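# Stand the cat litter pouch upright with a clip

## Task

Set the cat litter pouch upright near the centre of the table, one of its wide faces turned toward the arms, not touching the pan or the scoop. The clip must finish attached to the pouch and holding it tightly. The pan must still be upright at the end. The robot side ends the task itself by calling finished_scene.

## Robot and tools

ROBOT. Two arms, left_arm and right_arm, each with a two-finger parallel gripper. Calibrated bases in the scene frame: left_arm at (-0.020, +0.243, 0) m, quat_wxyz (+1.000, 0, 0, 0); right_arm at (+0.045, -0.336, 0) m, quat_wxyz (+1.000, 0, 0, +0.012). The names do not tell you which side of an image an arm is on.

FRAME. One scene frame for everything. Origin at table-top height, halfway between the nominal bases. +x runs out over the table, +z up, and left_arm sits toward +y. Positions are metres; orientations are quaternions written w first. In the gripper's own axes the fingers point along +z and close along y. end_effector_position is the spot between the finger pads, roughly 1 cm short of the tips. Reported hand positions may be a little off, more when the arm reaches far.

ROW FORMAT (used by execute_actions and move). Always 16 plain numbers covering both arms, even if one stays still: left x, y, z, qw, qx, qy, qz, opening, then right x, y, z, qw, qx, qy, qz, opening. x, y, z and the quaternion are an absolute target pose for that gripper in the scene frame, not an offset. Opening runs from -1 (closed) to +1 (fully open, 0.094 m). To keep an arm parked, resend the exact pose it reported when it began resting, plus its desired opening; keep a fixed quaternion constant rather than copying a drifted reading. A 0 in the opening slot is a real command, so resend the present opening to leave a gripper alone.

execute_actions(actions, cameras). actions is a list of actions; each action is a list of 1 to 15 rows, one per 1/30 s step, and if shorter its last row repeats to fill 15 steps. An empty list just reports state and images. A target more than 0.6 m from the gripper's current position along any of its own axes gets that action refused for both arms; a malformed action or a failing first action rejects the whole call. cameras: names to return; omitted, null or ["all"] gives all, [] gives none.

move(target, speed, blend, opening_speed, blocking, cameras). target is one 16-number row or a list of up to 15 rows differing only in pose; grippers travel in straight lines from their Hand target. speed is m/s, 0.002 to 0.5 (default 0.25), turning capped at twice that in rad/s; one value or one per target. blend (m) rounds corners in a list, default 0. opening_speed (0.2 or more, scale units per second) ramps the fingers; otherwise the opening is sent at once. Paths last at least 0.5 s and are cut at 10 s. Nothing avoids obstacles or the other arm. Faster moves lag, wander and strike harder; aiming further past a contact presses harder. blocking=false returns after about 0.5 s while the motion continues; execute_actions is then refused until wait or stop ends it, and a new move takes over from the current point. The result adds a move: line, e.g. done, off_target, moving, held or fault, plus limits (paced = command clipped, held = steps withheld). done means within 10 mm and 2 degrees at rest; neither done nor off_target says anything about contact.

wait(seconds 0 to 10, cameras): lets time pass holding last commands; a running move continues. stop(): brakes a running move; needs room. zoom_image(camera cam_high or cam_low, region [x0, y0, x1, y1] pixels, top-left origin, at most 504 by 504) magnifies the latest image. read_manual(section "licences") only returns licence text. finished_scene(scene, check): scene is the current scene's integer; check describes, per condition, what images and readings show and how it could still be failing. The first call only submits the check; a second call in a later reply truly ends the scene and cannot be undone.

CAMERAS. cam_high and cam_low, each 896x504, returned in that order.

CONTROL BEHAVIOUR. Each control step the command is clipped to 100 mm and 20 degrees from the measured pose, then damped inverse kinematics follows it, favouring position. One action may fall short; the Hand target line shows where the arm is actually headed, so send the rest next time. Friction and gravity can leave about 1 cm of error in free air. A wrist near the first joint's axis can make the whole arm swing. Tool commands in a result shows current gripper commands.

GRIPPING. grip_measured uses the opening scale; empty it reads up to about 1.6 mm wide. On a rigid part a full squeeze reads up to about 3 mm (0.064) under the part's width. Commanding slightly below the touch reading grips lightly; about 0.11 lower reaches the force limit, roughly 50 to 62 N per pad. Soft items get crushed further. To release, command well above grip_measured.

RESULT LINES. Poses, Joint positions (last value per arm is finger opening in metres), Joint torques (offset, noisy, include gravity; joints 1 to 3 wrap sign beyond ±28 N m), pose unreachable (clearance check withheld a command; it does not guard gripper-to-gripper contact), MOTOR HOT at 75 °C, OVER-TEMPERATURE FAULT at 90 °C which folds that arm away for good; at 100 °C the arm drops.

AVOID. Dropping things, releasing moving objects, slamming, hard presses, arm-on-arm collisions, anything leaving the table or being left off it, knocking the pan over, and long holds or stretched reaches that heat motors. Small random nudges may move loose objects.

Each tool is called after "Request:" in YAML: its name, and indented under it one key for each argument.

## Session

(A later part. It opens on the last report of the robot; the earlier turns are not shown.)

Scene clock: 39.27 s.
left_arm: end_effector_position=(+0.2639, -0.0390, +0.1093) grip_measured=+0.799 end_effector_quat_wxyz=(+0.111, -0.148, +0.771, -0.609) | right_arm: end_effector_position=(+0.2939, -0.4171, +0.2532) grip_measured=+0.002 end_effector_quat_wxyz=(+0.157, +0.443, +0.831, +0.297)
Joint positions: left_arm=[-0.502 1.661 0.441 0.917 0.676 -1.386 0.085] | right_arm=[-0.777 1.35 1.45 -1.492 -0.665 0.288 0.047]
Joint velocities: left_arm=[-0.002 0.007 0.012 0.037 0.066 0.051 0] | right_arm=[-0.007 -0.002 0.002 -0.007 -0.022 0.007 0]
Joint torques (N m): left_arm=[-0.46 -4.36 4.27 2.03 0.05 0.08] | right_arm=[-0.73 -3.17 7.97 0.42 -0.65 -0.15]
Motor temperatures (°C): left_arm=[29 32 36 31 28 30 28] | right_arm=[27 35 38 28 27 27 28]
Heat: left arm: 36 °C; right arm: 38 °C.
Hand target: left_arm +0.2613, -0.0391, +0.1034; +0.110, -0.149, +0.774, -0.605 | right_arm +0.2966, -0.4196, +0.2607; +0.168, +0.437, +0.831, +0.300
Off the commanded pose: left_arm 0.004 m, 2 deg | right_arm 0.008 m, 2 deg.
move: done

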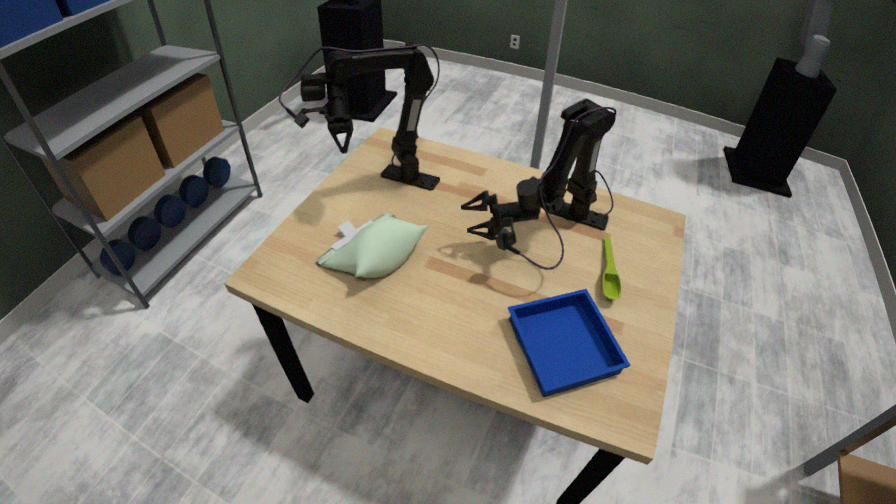

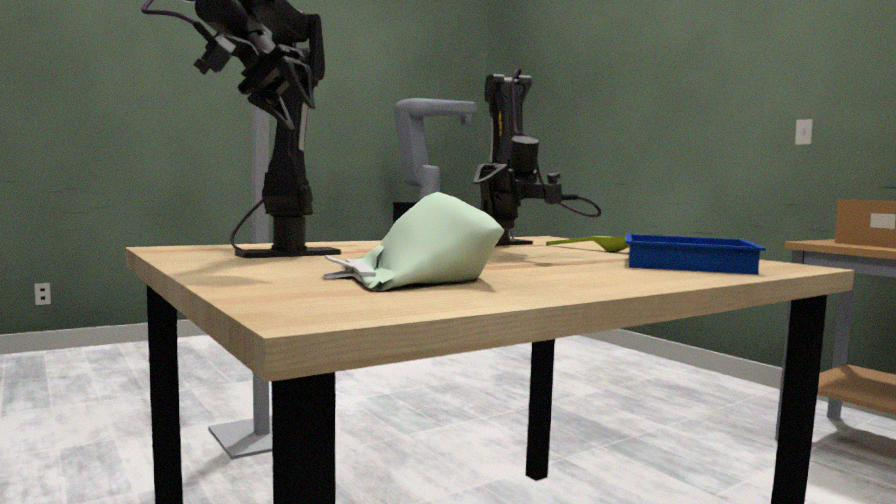

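Request:
move:
  target: [0.302, -0.125, 0.084, 0.12547, -0.15494, 0.76154, -0.61669, 0.8, 0.2968, -0.4196, 0.2607, 0.168, 0.437, 0.831, 0.300, 0.0]
  speed: 0.08

Request:
zoom_image:
  camera: "cam_high"
  region: [330, 160, 490, 280]

Request:
zoom_image:
  camera: "cam_low"
  region: [370, 150, 570, 290]

Scene clock: 41.37 s.
left_arm: end_effector_position=(+0.2974, -0.1208, +0.0816) grip_measured=+0.799 end_effector_quat_wxyz=(+0.121, -0.156, +0.766, -0.612) | right_arm: end_effector_position=(+0.2939, -0.4171, +0.2532) grip_measured=+0.002 end_effector_quat_wxyz=(+0.157, +0.443, +0.831, +0.297)
Joint positions: left_arm=[-0.685 2.002 0.703 1.048 0.477 -1.46 0.085] | right_arm=[-0.777 1.35 1.45 -1.492 -0.665 0.288 0.047]
Joint velocities: left_arm=[0.002 0.007 0.002 -0.066 -0.007 0.022 0] | right_arm=[-0.002 -0.002 -0.027 0.022 -0.037 -0.007 -0.001]
Joint torques (N m): left_arm=[-0.12 -6.68 6.65 2.11 -0.03 0.03] | right_arm=[-0.99 -3.03 8.1 0.44 -0.56 -0.15]
Motor temperatures (°C): left_arm=[29 32 36 32 28 30 28] | right_arm=[27 35 38 28 27 27 28]
Heat: left arm: 36 °C; right arm: 38 °C.
Hand target: left_arm +0.3012, -0.1249, +0.0825; +0.127, -0.153, +0.763, -0.615 | right_arm +0.2966, -0.4196, +0.2607; +0.168, +0.437, +0.831, +0.300
Off the commanded pose: left_arm 0.007 m, 1 deg | right_arm 0.008 m, 2 deg.
move: done

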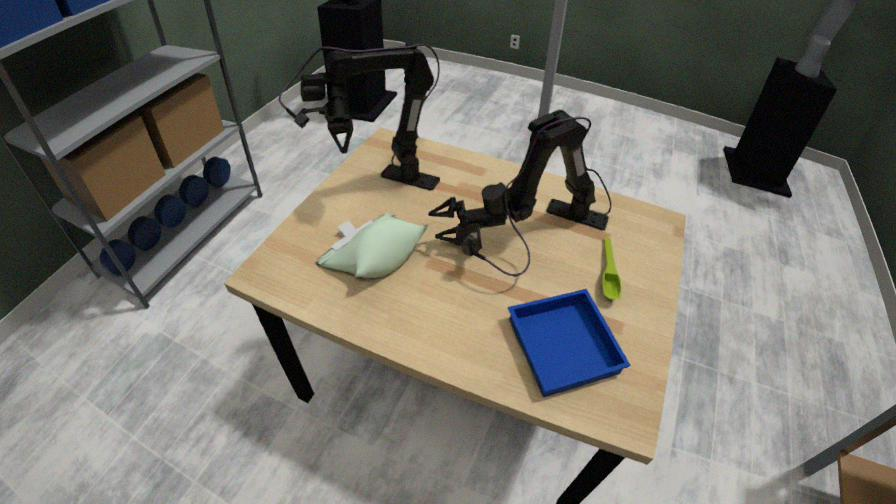

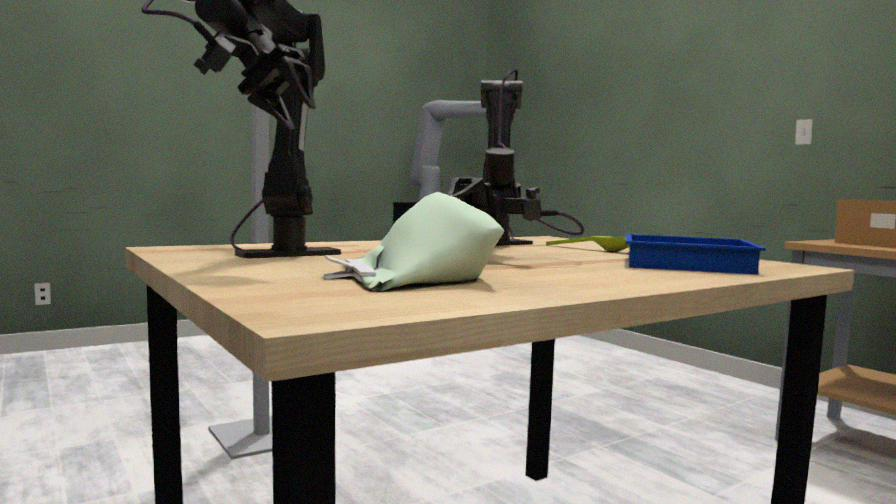

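Scaled by 3.150.

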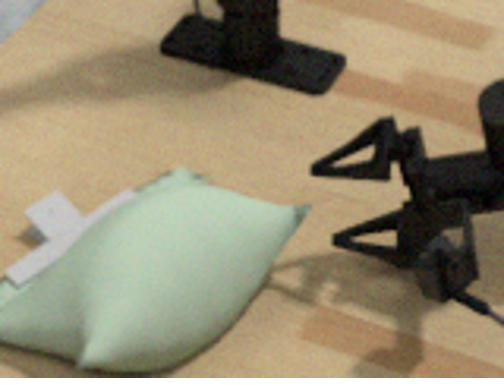

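Scaled by 2.520.

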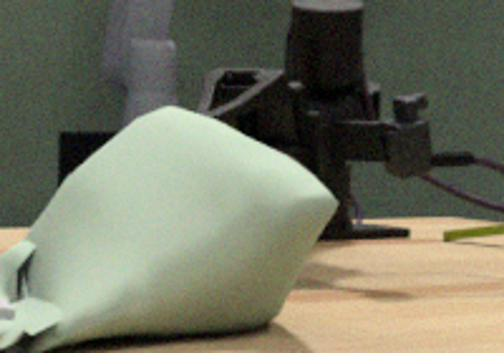

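Request:
move:
  target: [0.319, -0.165, 0.079, 0.12547, -0.15494, 0.76154, -0.61669, 0.8, 0.2968, -0.4196, 0.2607, 0.168, 0.437, 0.831, 0.300, 0.0]
  speed: 0.05

Request:
zoom_image:
  camera: "cam_high"
  region: [330, 160, 490, 280]

Request:
zoom_image:
  camera: "cam_low"
  region: [370, 150, 570, 290]

Scene clock: 43.37 s.
left_arm: end_effector_position=(+0.3161, -0.1614, +0.0845) grip_measured=+0.799 end_effector_quat_wxyz=(+0.126, -0.152, +0.758, -0.622) | right_arm: end_effector_position=(+0.2939, -0.4171, +0.2532) grip_measured=+0.002 end_effector_quat_wxyz=(+0.157, +0.443, +0.831, +0.297)
Joint positions: left_arm=[-0.739 2.108 0.875 1.017 0.425 -1.478 0.085] | right_arm=[-0.777 1.35 1.45 -1.492 -0.665 0.288 0.047]
Joint velocities: left_arm=[-0.007 -0.007 0.007 0.022 0.037 0.037 -0.001] | right_arm=[-0.007 -0.007 -0.017 0.022 -0.066 -0.022 0.001]
Joint torques (N m): left_arm=[-0.23 -7.64 6.94 1.93 0 0.06] | right_arm=[-0.88 -3.07 8.08 0.37 -0.57 -0.15]
Motor temperatures (°C): left_arm=[29 32 36 32 28 30 28] | right_arm=[27 35 38 28 27 27 28]
Heat: left arm: 36 °C; right arm: 38 °C.
Hand target: left_arm +0.3185, -0.1648, +0.0782; +0.126, -0.154, +0.762, -0.616 | right_arm +0.2966, -0.4196, +0.2607; +0.168, +0.437, +0.831, +0.300
Off the commanded pose: left_arm 0.007 m, 1 deg | right_arm 0.008 m, 2 deg.
move: done

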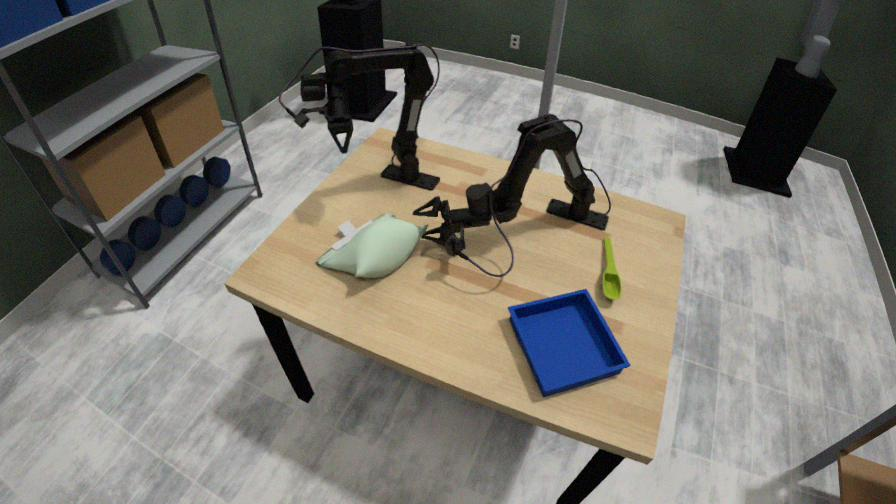

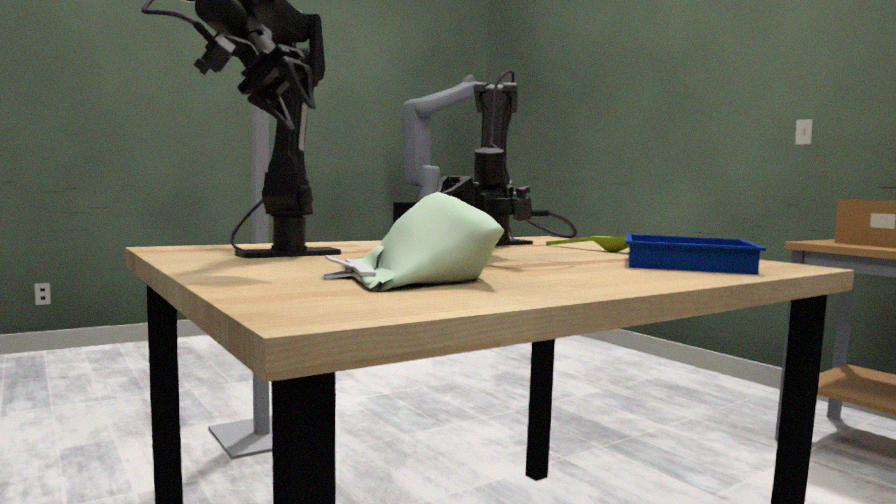

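Scaled by 3.150.

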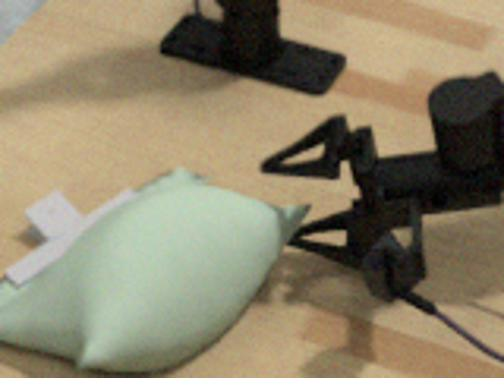

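Scaled by 2.520.

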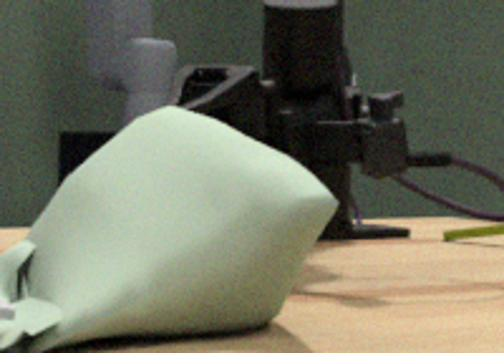

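Request:
move:
  target: [0.319, -0.165, 0.077, 0.12547, -0.15494, 0.76154, -0.61669, 0.0, 0.2968, -0.4196, 0.2607, 0.168, 0.437, 0.831, 0.300, 0.0]
  speed: 0.03
  opening_speed: 0.5

Request:
zoom_image:
  camera: "cam_high"
  region: [330, 160, 490, 280]

Scene clock: 45.93 s.
left_arm: end_effector_position=(+0.3158, -0.1610, +0.0798) grip_measured=+0.001 end_effector_quat_wxyz=(+0.123, -0.156, +0.761, -0.618) | right_arm: end_effector_position=(+0.2939, -0.4171, +0.2532) grip_measured=+0.002 end_effector_quat_wxyz=(+0.157, +0.443, +0.831, +0.297)
Joint positions: left_arm=[-0.739 2.114 0.875 1.011 0.424 -1.481 0.047] | right_arm=[-0.777 1.35 1.45 -1.492 -0.665 0.288 0.047]
Joint velocities: left_arm=[-0.002 -0.017 0.012 -0.051 0.037 0.007 0] | right_arm=[-0.027 -0.012 0.002 -0.051 -0.066 -0.066 -0.001]
Joint torques (N m): left_arm=[-0.38 -7.77 6.91 1.97 -0.03 0.07] | right_arm=[-0.81 -3.12 7.87 0.42 -0.59 -0.19]
Motor temperatures (°C): left_arm=[29 32 36 33 28 30 28] | right_arm=[27 35 38 28 27 27 28]
Heat: left arm: 36 °C; right arm: 38 °C.
Hand target: left_arm +0.3187, -0.1648, +0.0770; +0.125, -0.155, +0.761, -0.617 | right_arm +0.2966, -0.4196, +0.2607; +0.168, +0.437, +0.831, +0.300
Off the commanded pose: left_arm 0.006 m, 0 deg | right_arm 0.008 m, 2 deg.
move: done

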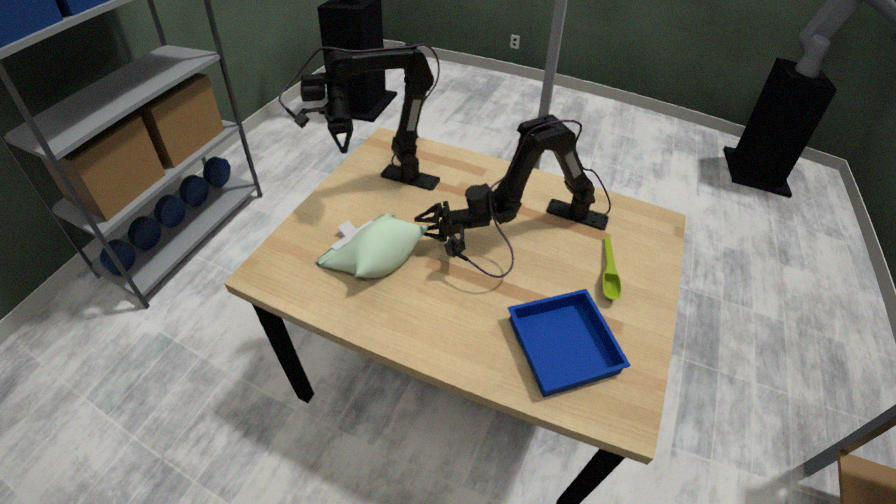

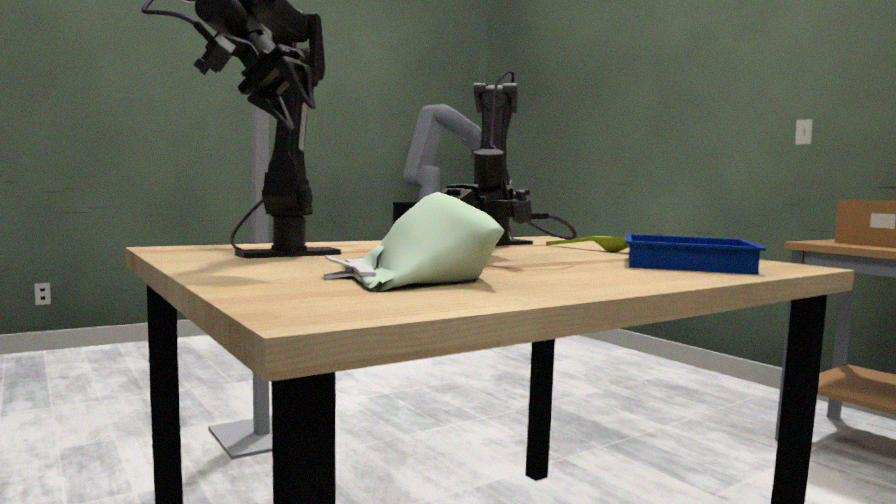

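Scaled by 3.150.

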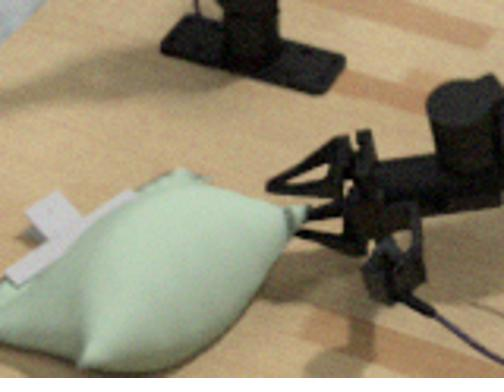

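Request:
move:
  target: [0.319, -0.165, 0.073, 0.12547, -0.15494, 0.76154, -0.61669, -1.0, 0.2968, -0.4196, 0.2607, 0.168, 0.437, 0.831, 0.300, 0.0]
  speed: 0.03
  opening_speed: 0.4

Request:
zoom_image:
  camera: "cam_high"
  region: [330, 160, 490, 280]

Request:
zoom_image:
  camera: "cam_low"
  region: [330, 150, 570, 310]

Scene clock: 49.30 s.
left_arm: end_effector_position=(+0.3146, -0.1626, +0.0744) grip_measured=-0.864 end_effector_quat_wxyz=(+0.120, -0.154, +0.763, -0.616) | right_arm: end_effector_position=(+0.2938, -0.4170, +0.2531) grip_measured=+0.002 end_effector_quat_wxyz=(+0.157, +0.443, +0.831, +0.297)
Joint positions: left_arm=[-0.742 2.13 0.879 1.016 0.427 -1.477 0.006] | right_arm=[-0.777 1.35 1.45 -1.493 -0.665 0.288 0.047]
Joint velocities: left_arm=[0.017 -0.012 0.002 -0.007 0.007 -0.066 -0.001] | right_arm=[-0.007 -0.002 0.017 -0.022 0.037 -0.051 0.001]
Joint torques (N m): left_arm=[0.1 -7.87 6.32 2.12 -0.03 -0.01] | right_arm=[-0.84 -3.33 7.92 0.39 -0.59 -0.15]
Motor temperatures (°C): left_arm=[29 33 37 33 28 30 28] | right_arm=[27 35 38 28 27 27 28]
Heat: left arm: 37 °C; right arm: 38 °C.
Hand target: left_arm +0.3188, -0.1650, +0.0731; +0.126, -0.155, +0.762, -0.617 | right_arm +0.2965, -0.4195, +0.2606; +0.168, +0.437, +0.831, +0.300
Off the commanded pose: left_arm 0.005 m, 1 deg | right_arm 0.009 m, 2 deg.
move: done

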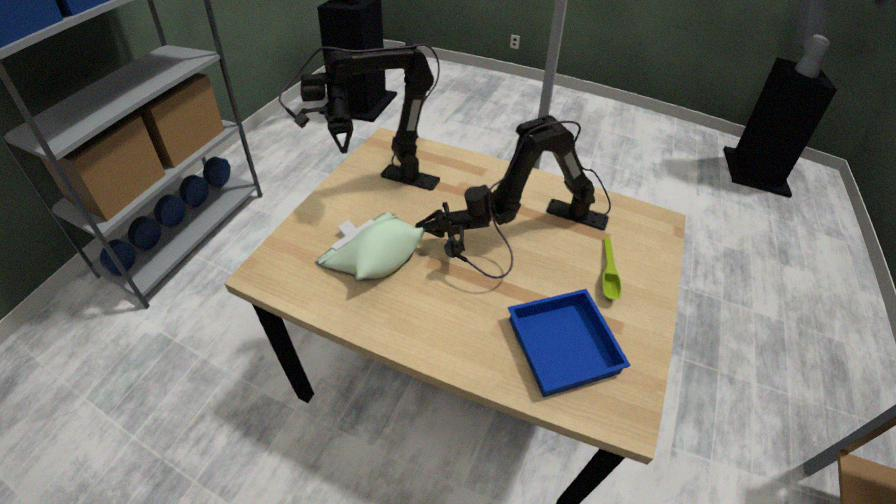

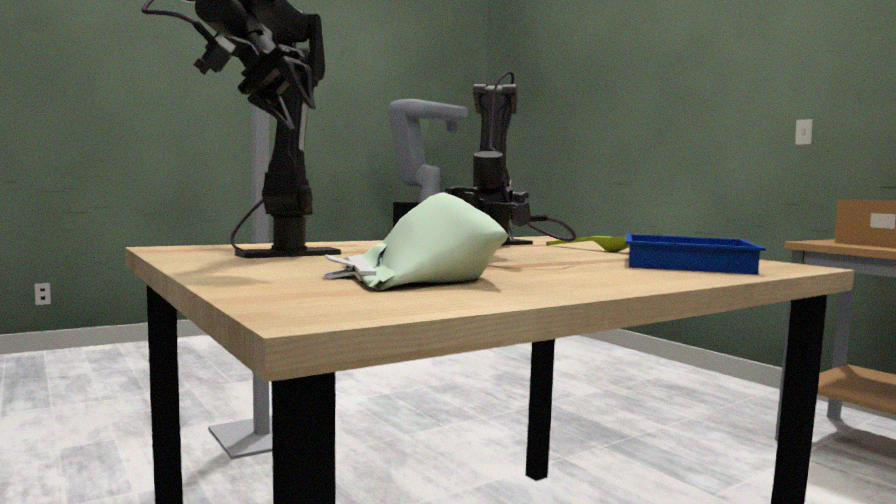

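Scaled by 3.150.

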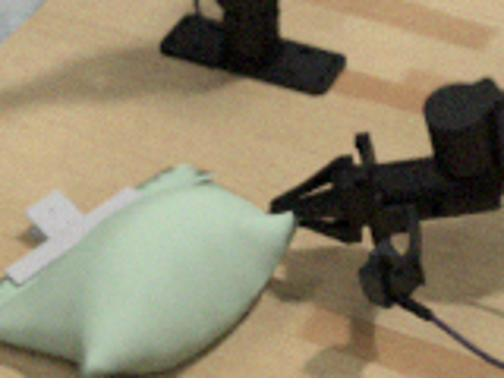

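Scaled by 2.100.

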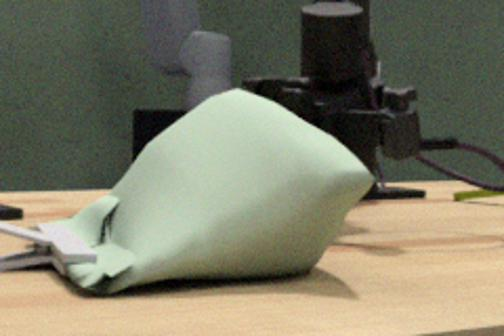

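Request:
move:
  target:
    - [0.322, -0.162, 0.088, 0.12547, -0.15494, 0.76154, -0.61669, -1.0, 0.2968, -0.4196, 0.2607, 0.168, 0.437, 0.831, 0.300, 0.0]
    - [0.400, -0.080, 0.092, 0.12547, -0.15494, 0.76154, -0.61669, -1.0, 0.2968, -0.4196, 0.2607, 0.168, 0.437, 0.831, 0.300, 0.0]
  speed: [0.04, 0.06]
  blend: 0.005

Request:
zoom_image:
  camera: "cam_high"
  region: [310, 150, 520, 300]

Request:
zoom_image:
  camera: "cam_low"
  region: [330, 150, 610, 330]

Scene clock: 52.83 s.
left_arm: end_effector_position=(+0.3711, -0.0934, +0.0799) grip_measured=-0.898 end_effector_quat_wxyz=(+0.075, -0.141, +0.770, -0.618) | right_arm: end_effector_position=(+0.2938, -0.4170, +0.2531) grip_measured=+0.002 end_effector_quat_wxyz=(+0.157, +0.443, +0.831, +0.297)
Joint positions: left_arm=[-0.468 2.127 0.969 0.836 0.774 -1.402 0.005] | right_arm=[-0.777 1.35 1.45 -1.493 -0.665 0.288 0.047]
Joint velocities: left_arm=[-0.012 0.007 0.002 -0.022 0.037 -0.066 0] | right_arm=[-0.012 -0.007 -0.017 -0.066 0.007 -0.066 -0.002]
Joint torques (N m): left_arm=[2.54 -10.02 7.86 2.04 -0.56 0.09] | right_arm=[-0.92 -3.49 8.01 0.45 -0.62 -0.19]
Motor temperatures (°C): left_arm=[29 35 37 34 28 30 29] | right_arm=[27 35 38 28 27 27 28]
Heat: left arm: 37 °C; right arm: 38 °C.
Hand target: left_arm +0.3988, -0.0797, +0.0935; +0.123, -0.157, +0.759, -0.620 | right_arm +0.2965, -0.4196, +0.2607; +0.168, +0.437, +0.831, +0.300
Off the commanded pose: left_arm 0.034 m, 6 deg | right_arm 0.009 m, 2 deg.
move: off_target (left_arm)

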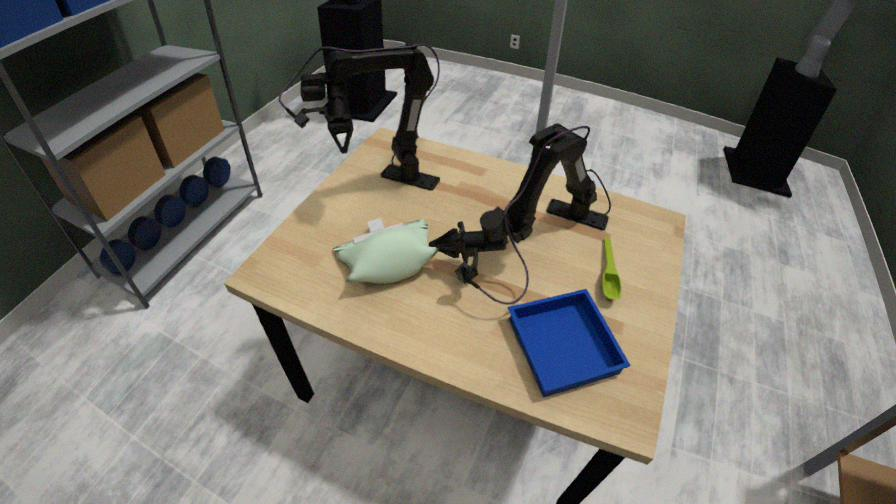

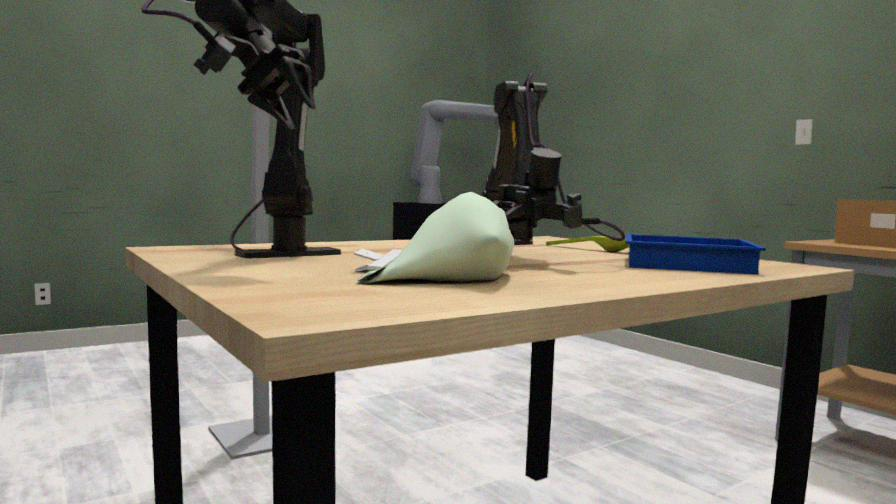

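Scaled by 2.400.

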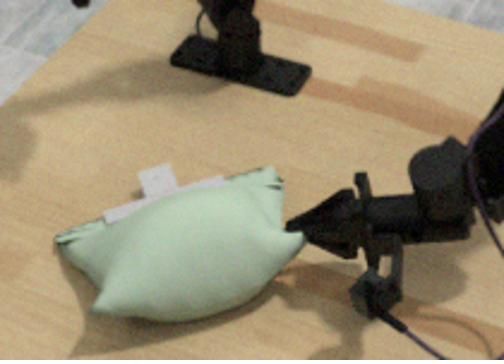

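Scaled by 1.800.

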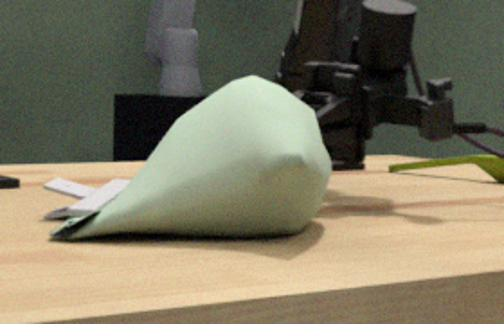

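Request:
move:
  target: [0.478, -0.025, 0.095, 0.17347, -0.21421, 0.74703, -0.60495, -1.0, 0.2968, -0.4196, 0.2607, 0.168, 0.437, 0.831, 0.300, 0.0]
  speed: 0.06

Request:
zoom_image:
  camera: "cam_high"
  region: [310, 150, 520, 300]

Request:
zoom_image:
  camera: "cam_low"
  region: [330, 150, 610, 330]

Scene clock: 55.67 s.
left_arm: end_effector_position=(+0.4522, -0.0382, +0.0810) grip_measured=-0.994 end_effector_quat_wxyz=(+0.126, -0.207, +0.758, -0.605) | right_arm: end_effector_position=(+0.2938, -0.4170, +0.2531) grip_measured=+0.002 end_effector_quat_wxyz=(+0.157, +0.443, +0.831, +0.297)
Joint positions: left_arm=[-0.314 2.202 1.134 0.737 0.756 -1.4 0] | right_arm=[-0.777 1.35 1.45 -1.493 -0.665 0.288 0.047]
Joint velocities: left_arm=[0.012 -0.027 0.022 0.007 -0.022 -0.11 0] | right_arm=[-0.012 0.002 -0.017 0.037 0.095 0.037 -0.001]
Joint torques (N m): left_arm=[2.04 -9.68 9.07 2.24 -0.47 0.03] | right_arm=[-0.61 -3.26 8.08 0.41 -0.56 -0.19]
Motor temperatures (°C): left_arm=[29 36 37 34 28 30 29] | right_arm=[27 35 39 28 27 27 28]
Heat: left arm: 37 °C; right arm: 39 °C.
Hand target: left_arm +0.4768, -0.0252, +0.0948; +0.172, -0.215, +0.745, -0.608 | right_arm +0.2965, -0.4196, +0.2607; +0.168, +0.437, +0.831, +0.300
Off the commanded pose: left_arm 0.032 m, 6 deg | right_arm 0.009 m, 2 deg.
move: off_target (left_arm)

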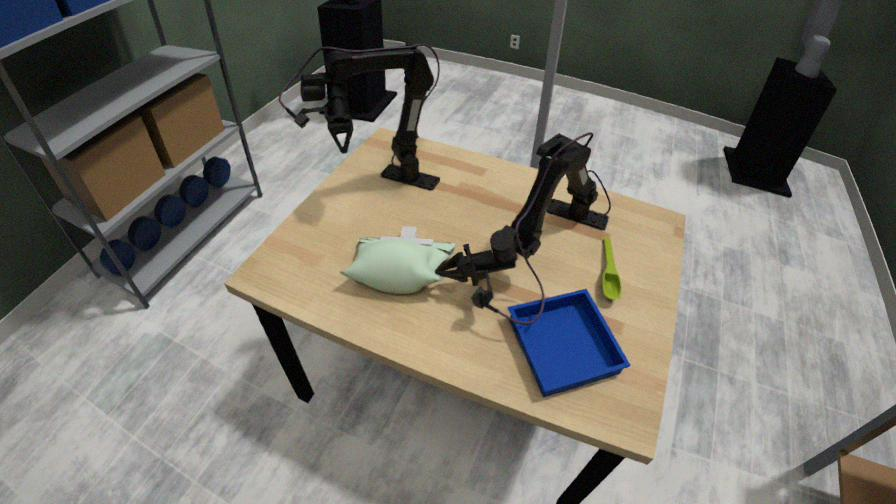

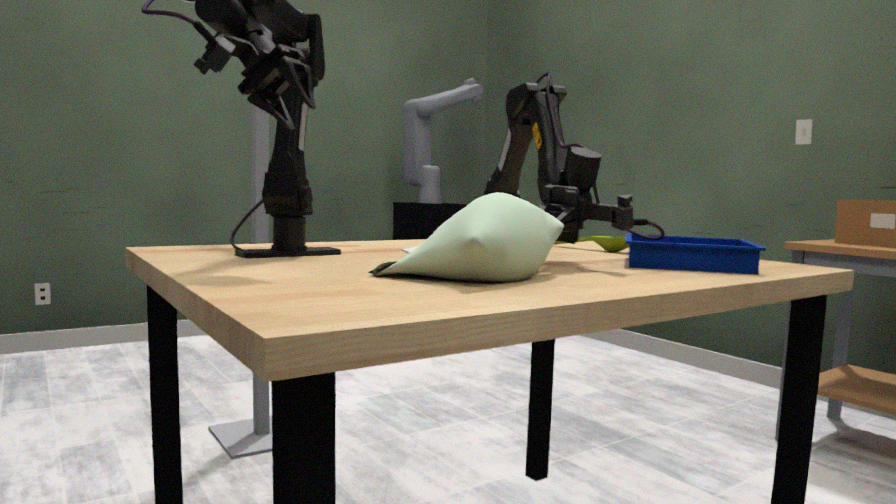

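Scaled by 2.400.

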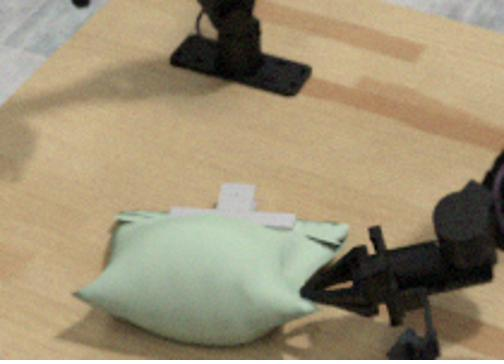

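Scaled by 1.800.

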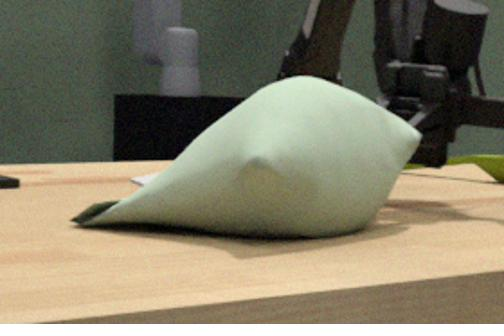

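Request:
move:
  target:
    - [0.480, 0.005, 0.120, 0.17347, -0.21421, 0.74703, -0.60495, -1.0, 0.2968, -0.4196, 0.2607, 0.168, 0.437, 0.831, 0.300, 0.0]
    - [0.493, 0.066, 0.130, 0.17347, -0.21421, 0.74703, -0.60495, -1.0, 0.2968, -0.4196, 0.2607, 0.168, 0.437, 0.831, 0.300, 0.0]
  speed: [0.05, 0.06]
  blend: 0.01

Request:
zoom_image:
  camera: "cam_high"
  region: [330, 170, 570, 340]

Request:
zoom_image:
  camera: "cam_low"
  region: [370, 150, 650, 330]

Scene clock: 59.23 s.
left_arm: end_effector_position=(+0.4908, +0.0653, +0.1054) grip_measured=-0.995 end_effector_quat_wxyz=(+0.155, -0.236, +0.748, -0.601) | right_arm: end_effector_position=(+0.2938, -0.4170, +0.2531) grip_measured=+0.002 end_effector_quat_wxyz=(+0.157, +0.443, +0.831, +0.297)
Joint positions: left_arm=[-0.074 2.153 1.192 0.581 0.904 -1.319 0] | right_arm=[-0.777 1.35 1.45 -1.493 -0.665 0.288 0.047]
Joint velocities: left_arm=[0.012 -0.032 -0.007 -0.037 -0.037 0.007 0.001] | right_arm=[-0.012 0.002 0.002 -0.022 0.007 -0.022 -0.001]
Joint torques (N m): left_arm=[0.06 -13.24 7.83 1.61 0.3 0.21] | right_arm=[-0.81 -3.07 8.01 0.41 -0.61 -0.19]
Motor temperatures (°C): left_arm=[29 37 38 35 28 30 29] | right_arm=[27 35 39 28 27 27 28]
Heat: left arm: 38 °C; right arm: 39 °C.
Hand target: left_arm +0.4941, +0.0649, +0.1303; +0.173, -0.215, +0.744, -0.608 | right_arm +0.2965, -0.4196, +0.2607; +0.168, +0.437, +0.831, +0.300
Off the commanded pose: left_arm 0.025 m, 3 deg | right_arm 0.009 m, 2 deg.
move: off_target (left_arm)

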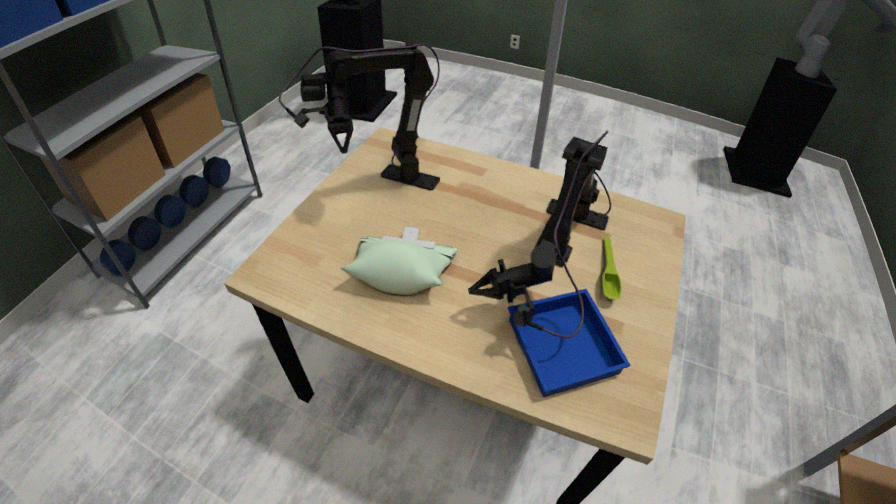

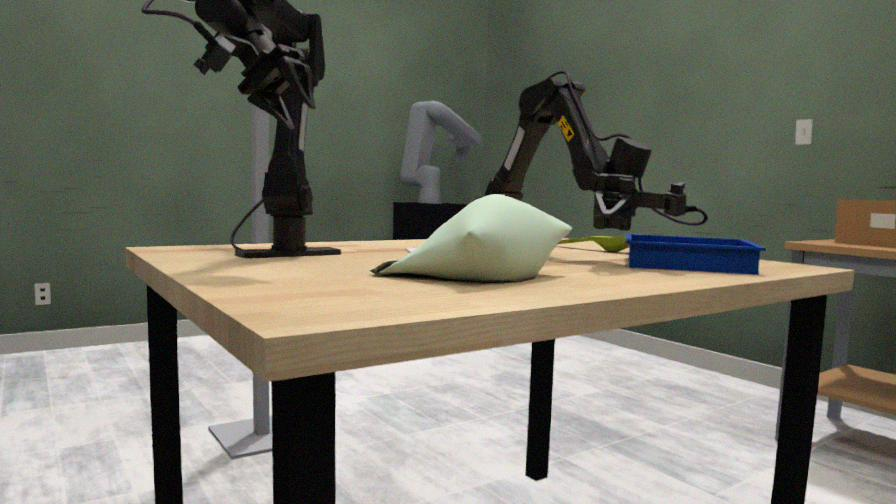

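Scaled by 2.100.

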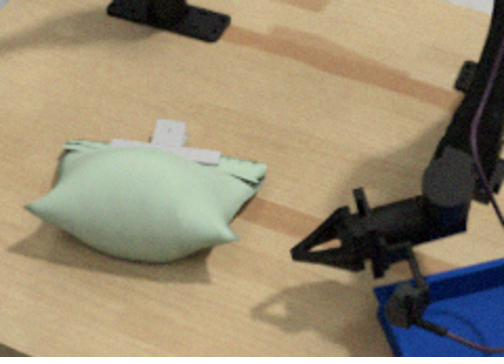

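Scaled by 1.800.

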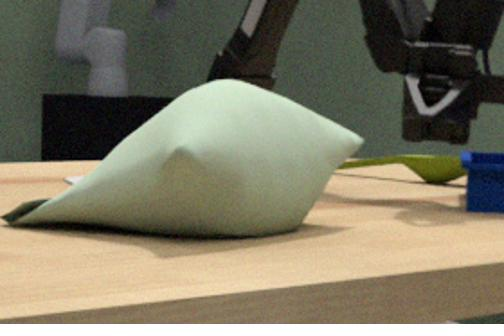

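Request:
zoom_image:
  camera: "cam_high"
  region: [340, 215, 480, 305]

Request:
zoom_image:
  camera: "cam_low"
  region: [360, 180, 590, 300]

Scaled by 3.600.

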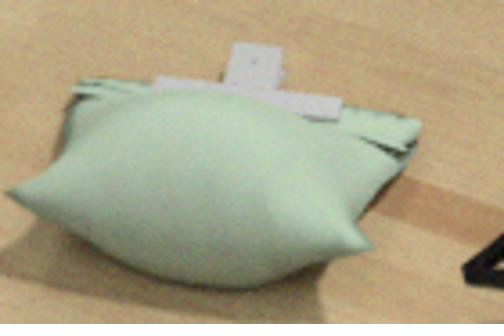

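Scaled by 2.191.

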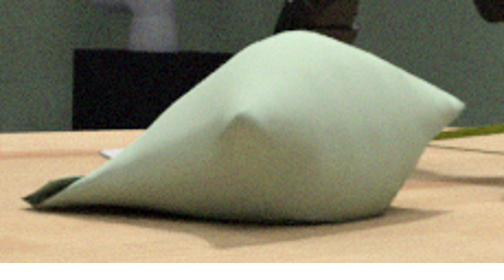

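Request:
move:
  target:
    - [0.465, 0.06, 0.21, 0.17347, -0.21421, 0.74703, -0.60495, 0.0, 0.30, -0.30, 0.29, 0.15755, 0.58801, 0.76631, 0.20533, 0.0]
    - [0.30, 0.0, 0.18, 0.20561, -0.49640, 0.77920, -0.32275, 0.0, 0.30, -0.30, 0.29, 0.25660, -0.12608, 0.95765, 0.03379, 0.0]
    - [0.256, -0.036, 0.105, 0.20561, -0.49640, 0.77920, -0.32275, 0.0, 0.30, -0.30, 0.29, 0.20533, -0.76631, 0.58801, -0.15755, 0.0]
  speed: [0.3, 0.35, 0.35]
  blend: 0.02
  opening_speed: 0.5

Request:
zoom_image:
  camera: "cam_high"
  region: [330, 170, 570, 340]

Scene clock: 74.50 s.
left_arm: end_effector_position=(+0.2564, -0.0358, +0.1128) grip_measured=-0.001 end_effector_quat_wxyz=(+0.209, -0.498, +0.775, -0.329) | right_arm: end_effector_position=(+0.3015, -0.2988, +0.2833) grip_measured=+0.002 end_effector_quat_wxyz=(-0.202, +0.766, -0.592, +0.150)
Joint positions: left_arm=[-0.956 1.473 0.86 -0.228 -0.367 -1.956 0.047] | right_arm=[0.05 1.21 1.535 -1.395 -0.096 -1.727 0.047]
Joint velocities: left_arm=[0.017 0.007 -0.012 0.051 -0.037 0.007 0] | right_arm=[0.002 -0.007 0.002 0.007 0.007 0.007 0]
Joint torques (N m): left_arm=[-0.36 -4.44 6.04 1.58 -0.46 0.01] | right_arm=[0.18 -1.98 7.77 0.89 -0.21 -0.03]
Motor temperatures (°C): left_arm=[29 37 38 34 28 30 28] | right_arm=[27 34 39 29 27 27 28]
Heat: left arm: 38 °C; right arm: 39 °C.
Hand target: left_arm +0.2552, -0.0322, +0.1051; +0.216, -0.497, +0.778, -0.318 | right_arm +0.3009, -0.2961, +0.2896; -0.209, +0.767, -0.588, +0.150
Off the commanded pose: left_arm 0.008 m, 1 deg | right_arm 0.007 m, 1 deg.
move: done

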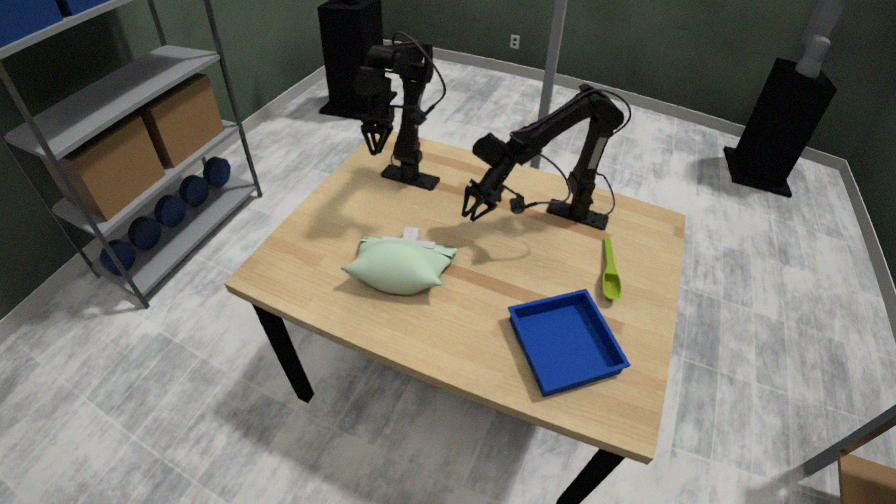

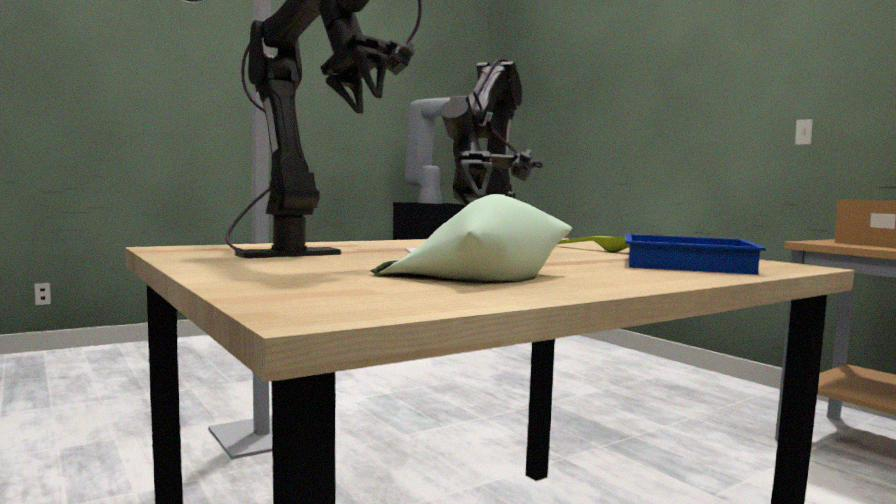

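Scaled by 2.100.

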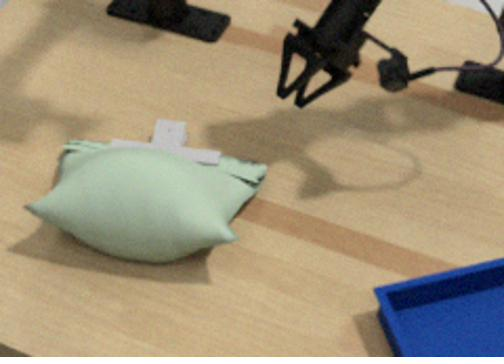

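Request:
move:
  target: [0.305, -0.071, 0.040, 0.20561, -0.49640, 0.77920, -0.32275, 0.0, 0.30, -0.30, 0.29, 0.20533, -0.76631, 0.58801, -0.15755, 0.0]
  speed: 0.1

Request:
zoom_image:
  camera: "cam_high"
  region: [380, 190, 520, 280]

Request:
zoom_image:
  camera: "cam_low"
  region: [360, 160, 590, 300]

Scene clock: 77.00 s.
left_arm: end_effector_position=(+0.2983, -0.0673, +0.0377) grip_measured=-0.001 end_effector_quat_wxyz=(+0.202, -0.499, +0.779, -0.321) | right_arm: end_effector_position=(+0.3015, -0.2993, +0.2833) grip_measured=+0.002 end_effector_quat_wxyz=(-0.200, +0.768, -0.588, +0.152)
Joint positions: left_arm=[-0.9 1.818 0.906 0.064 -0.317 -1.919 0.047] | right_arm=[0.05 1.21 1.535 -1.395 -0.093 -1.737 0.047]
Joint velocities: left_arm=[-0.007 -0.002 -0.012 0.066 0.007 0.051 0] | right_arm=[-0.002 0.002 -0.022 -0.051 -0.051 -0.051 0]
Joint torques (N m): left_arm=[0.27 -6.78 8.13 1.59 -0.2 0.12] | right_arm=[-0.64 -2.93 7.2 0.89 -0.14 0.04]
Motor temperatures (°C): left_arm=[29 36 38 34 28 30 28] | right_arm=[27 34 39 29 27 27 28]
Heat: left arm: 38 °C; right arm: 39 °C.
Hand target: left_arm +0.3041, -0.0707, +0.0396; +0.205, -0.497, +0.779, -0.323 | right_arm +0.2999, -0.3000, +0.2899; -0.205, +0.766, -0.588, +0.158
Off the commanded pose: left_arm 0.008 m, 1 deg | right_arm 0.007 m, 1 deg.
move: done

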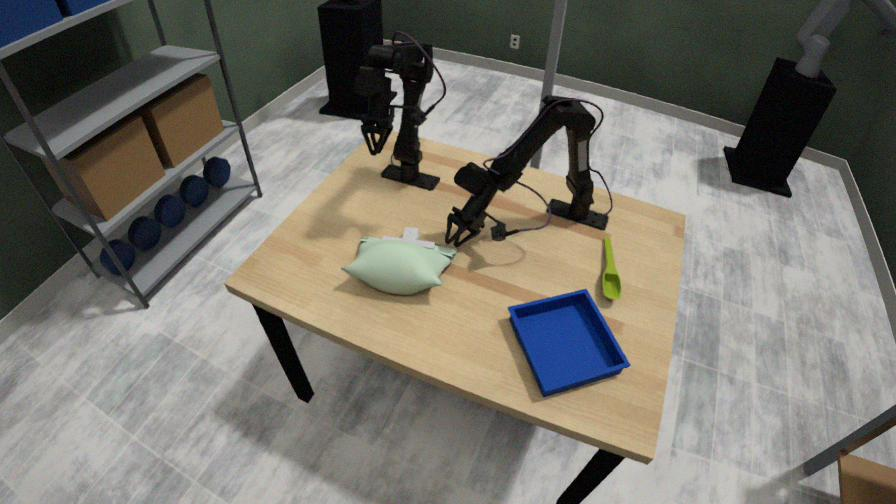

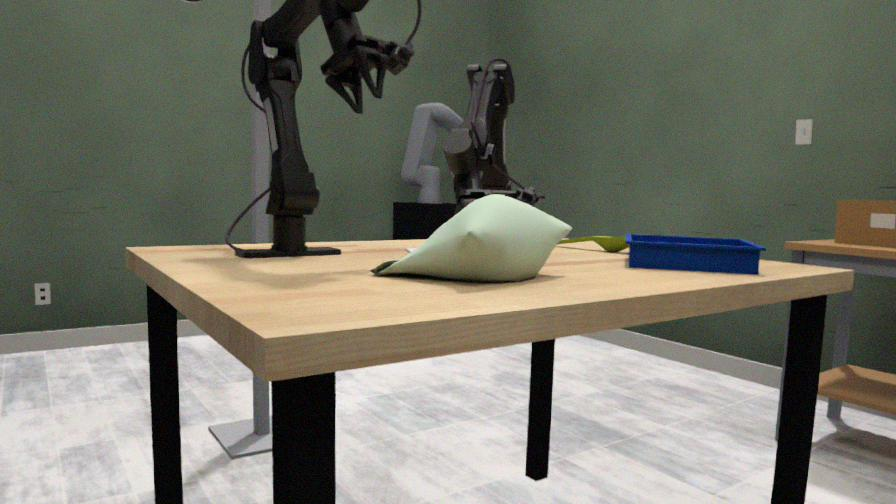

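Scaled by 3.600.

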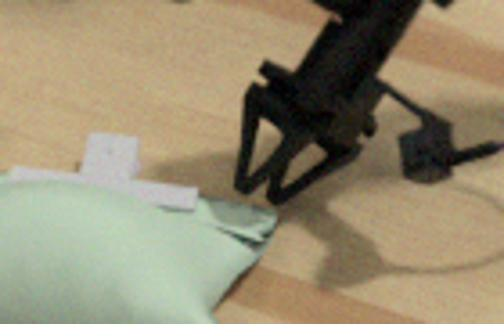

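Scaled by 2.191.

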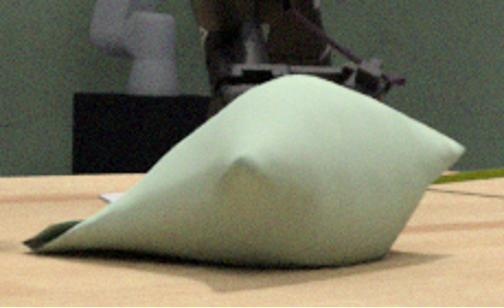

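Request:
move:
  target: [0.306, -0.081, 0.029, 0.20561, -0.49640, 0.77920, -0.32275, 0.0, 0.30, -0.30, 0.29, 0.20533, -0.76631, 0.58801, -0.15755, 0.0]
  speed: 0.05

Request:
zoom_image:
  camera: "cam_high"
  region: [380, 190, 520, 280]

Scene clock: 78.90 s.
left_arm: end_effector_position=(+0.3024, -0.0756, +0.0276) grip_measured=-0.001 end_effector_quat_wxyz=(+0.201, -0.498, +0.781, -0.320) | right_arm: end_effector_position=(+0.3015, -0.2993, +0.2833) grip_measured=+0.002 end_effector_quat_wxyz=(-0.200, +0.769, -0.588, +0.152)
Joint positions: left_arm=[-0.904 1.873 0.931 0.092 -0.316 -1.919 0.047] | right_arm=[0.05 1.21 1.535 -1.395 -0.093 -1.738 0.047]
Joint velocities: left_arm=[-0.002 0.002 -0.017 0.051 -0.081 -0.051 -0.001] | right_arm=[0.007 -0.002 -0.007 0.051 0.037 0.007 0]
Joint torques (N m): left_arm=[-0.31 -6.8 7.92 1.59 -0.27 -0.03] | right_arm=[-0.5 -3 7.1 0.89 -0.12 0.01]
Motor temperatures (°C): left_arm=[29 36 38 34 28 30 28] | right_arm=[27 34 39 29 27 27 28]
Heat: left arm: 38 °C; right arm: 39 °C.
Hand target: left_arm +0.3056, -0.0809, +0.0289; +0.206, -0.496, +0.779, -0.323 | right_arm +0.2999, -0.2999, +0.2900; -0.205, +0.766, -0.588, +0.158
Off the commanded pose: left_arm 0.007 m, 1 deg | right_arm 0.007 m, 1 deg.
move: done

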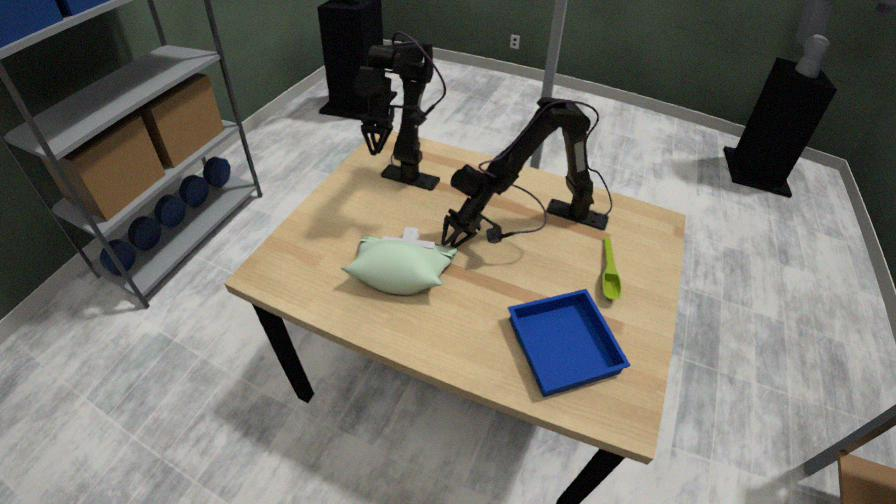

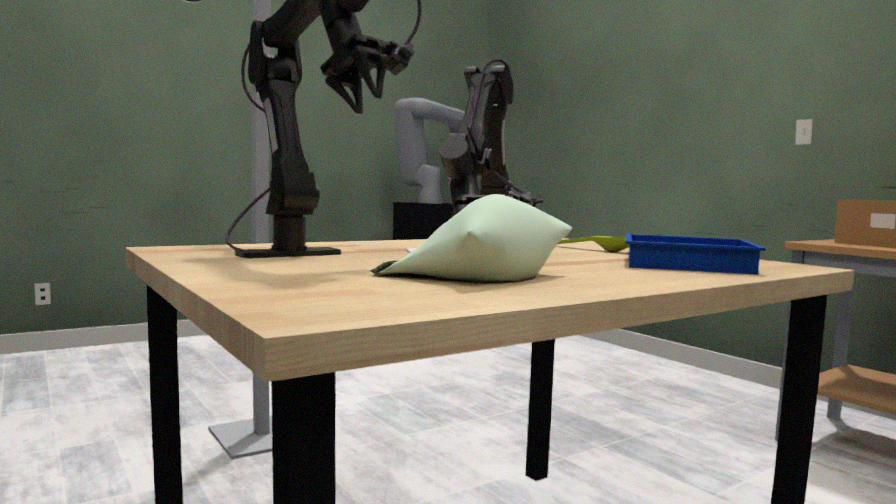

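Scaled by 3.600.

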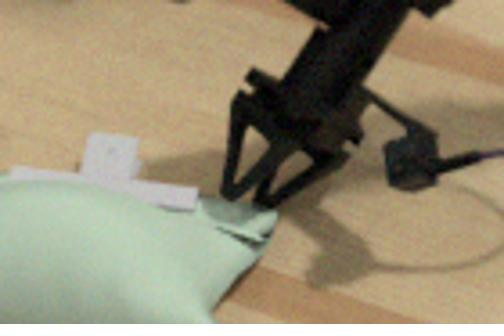

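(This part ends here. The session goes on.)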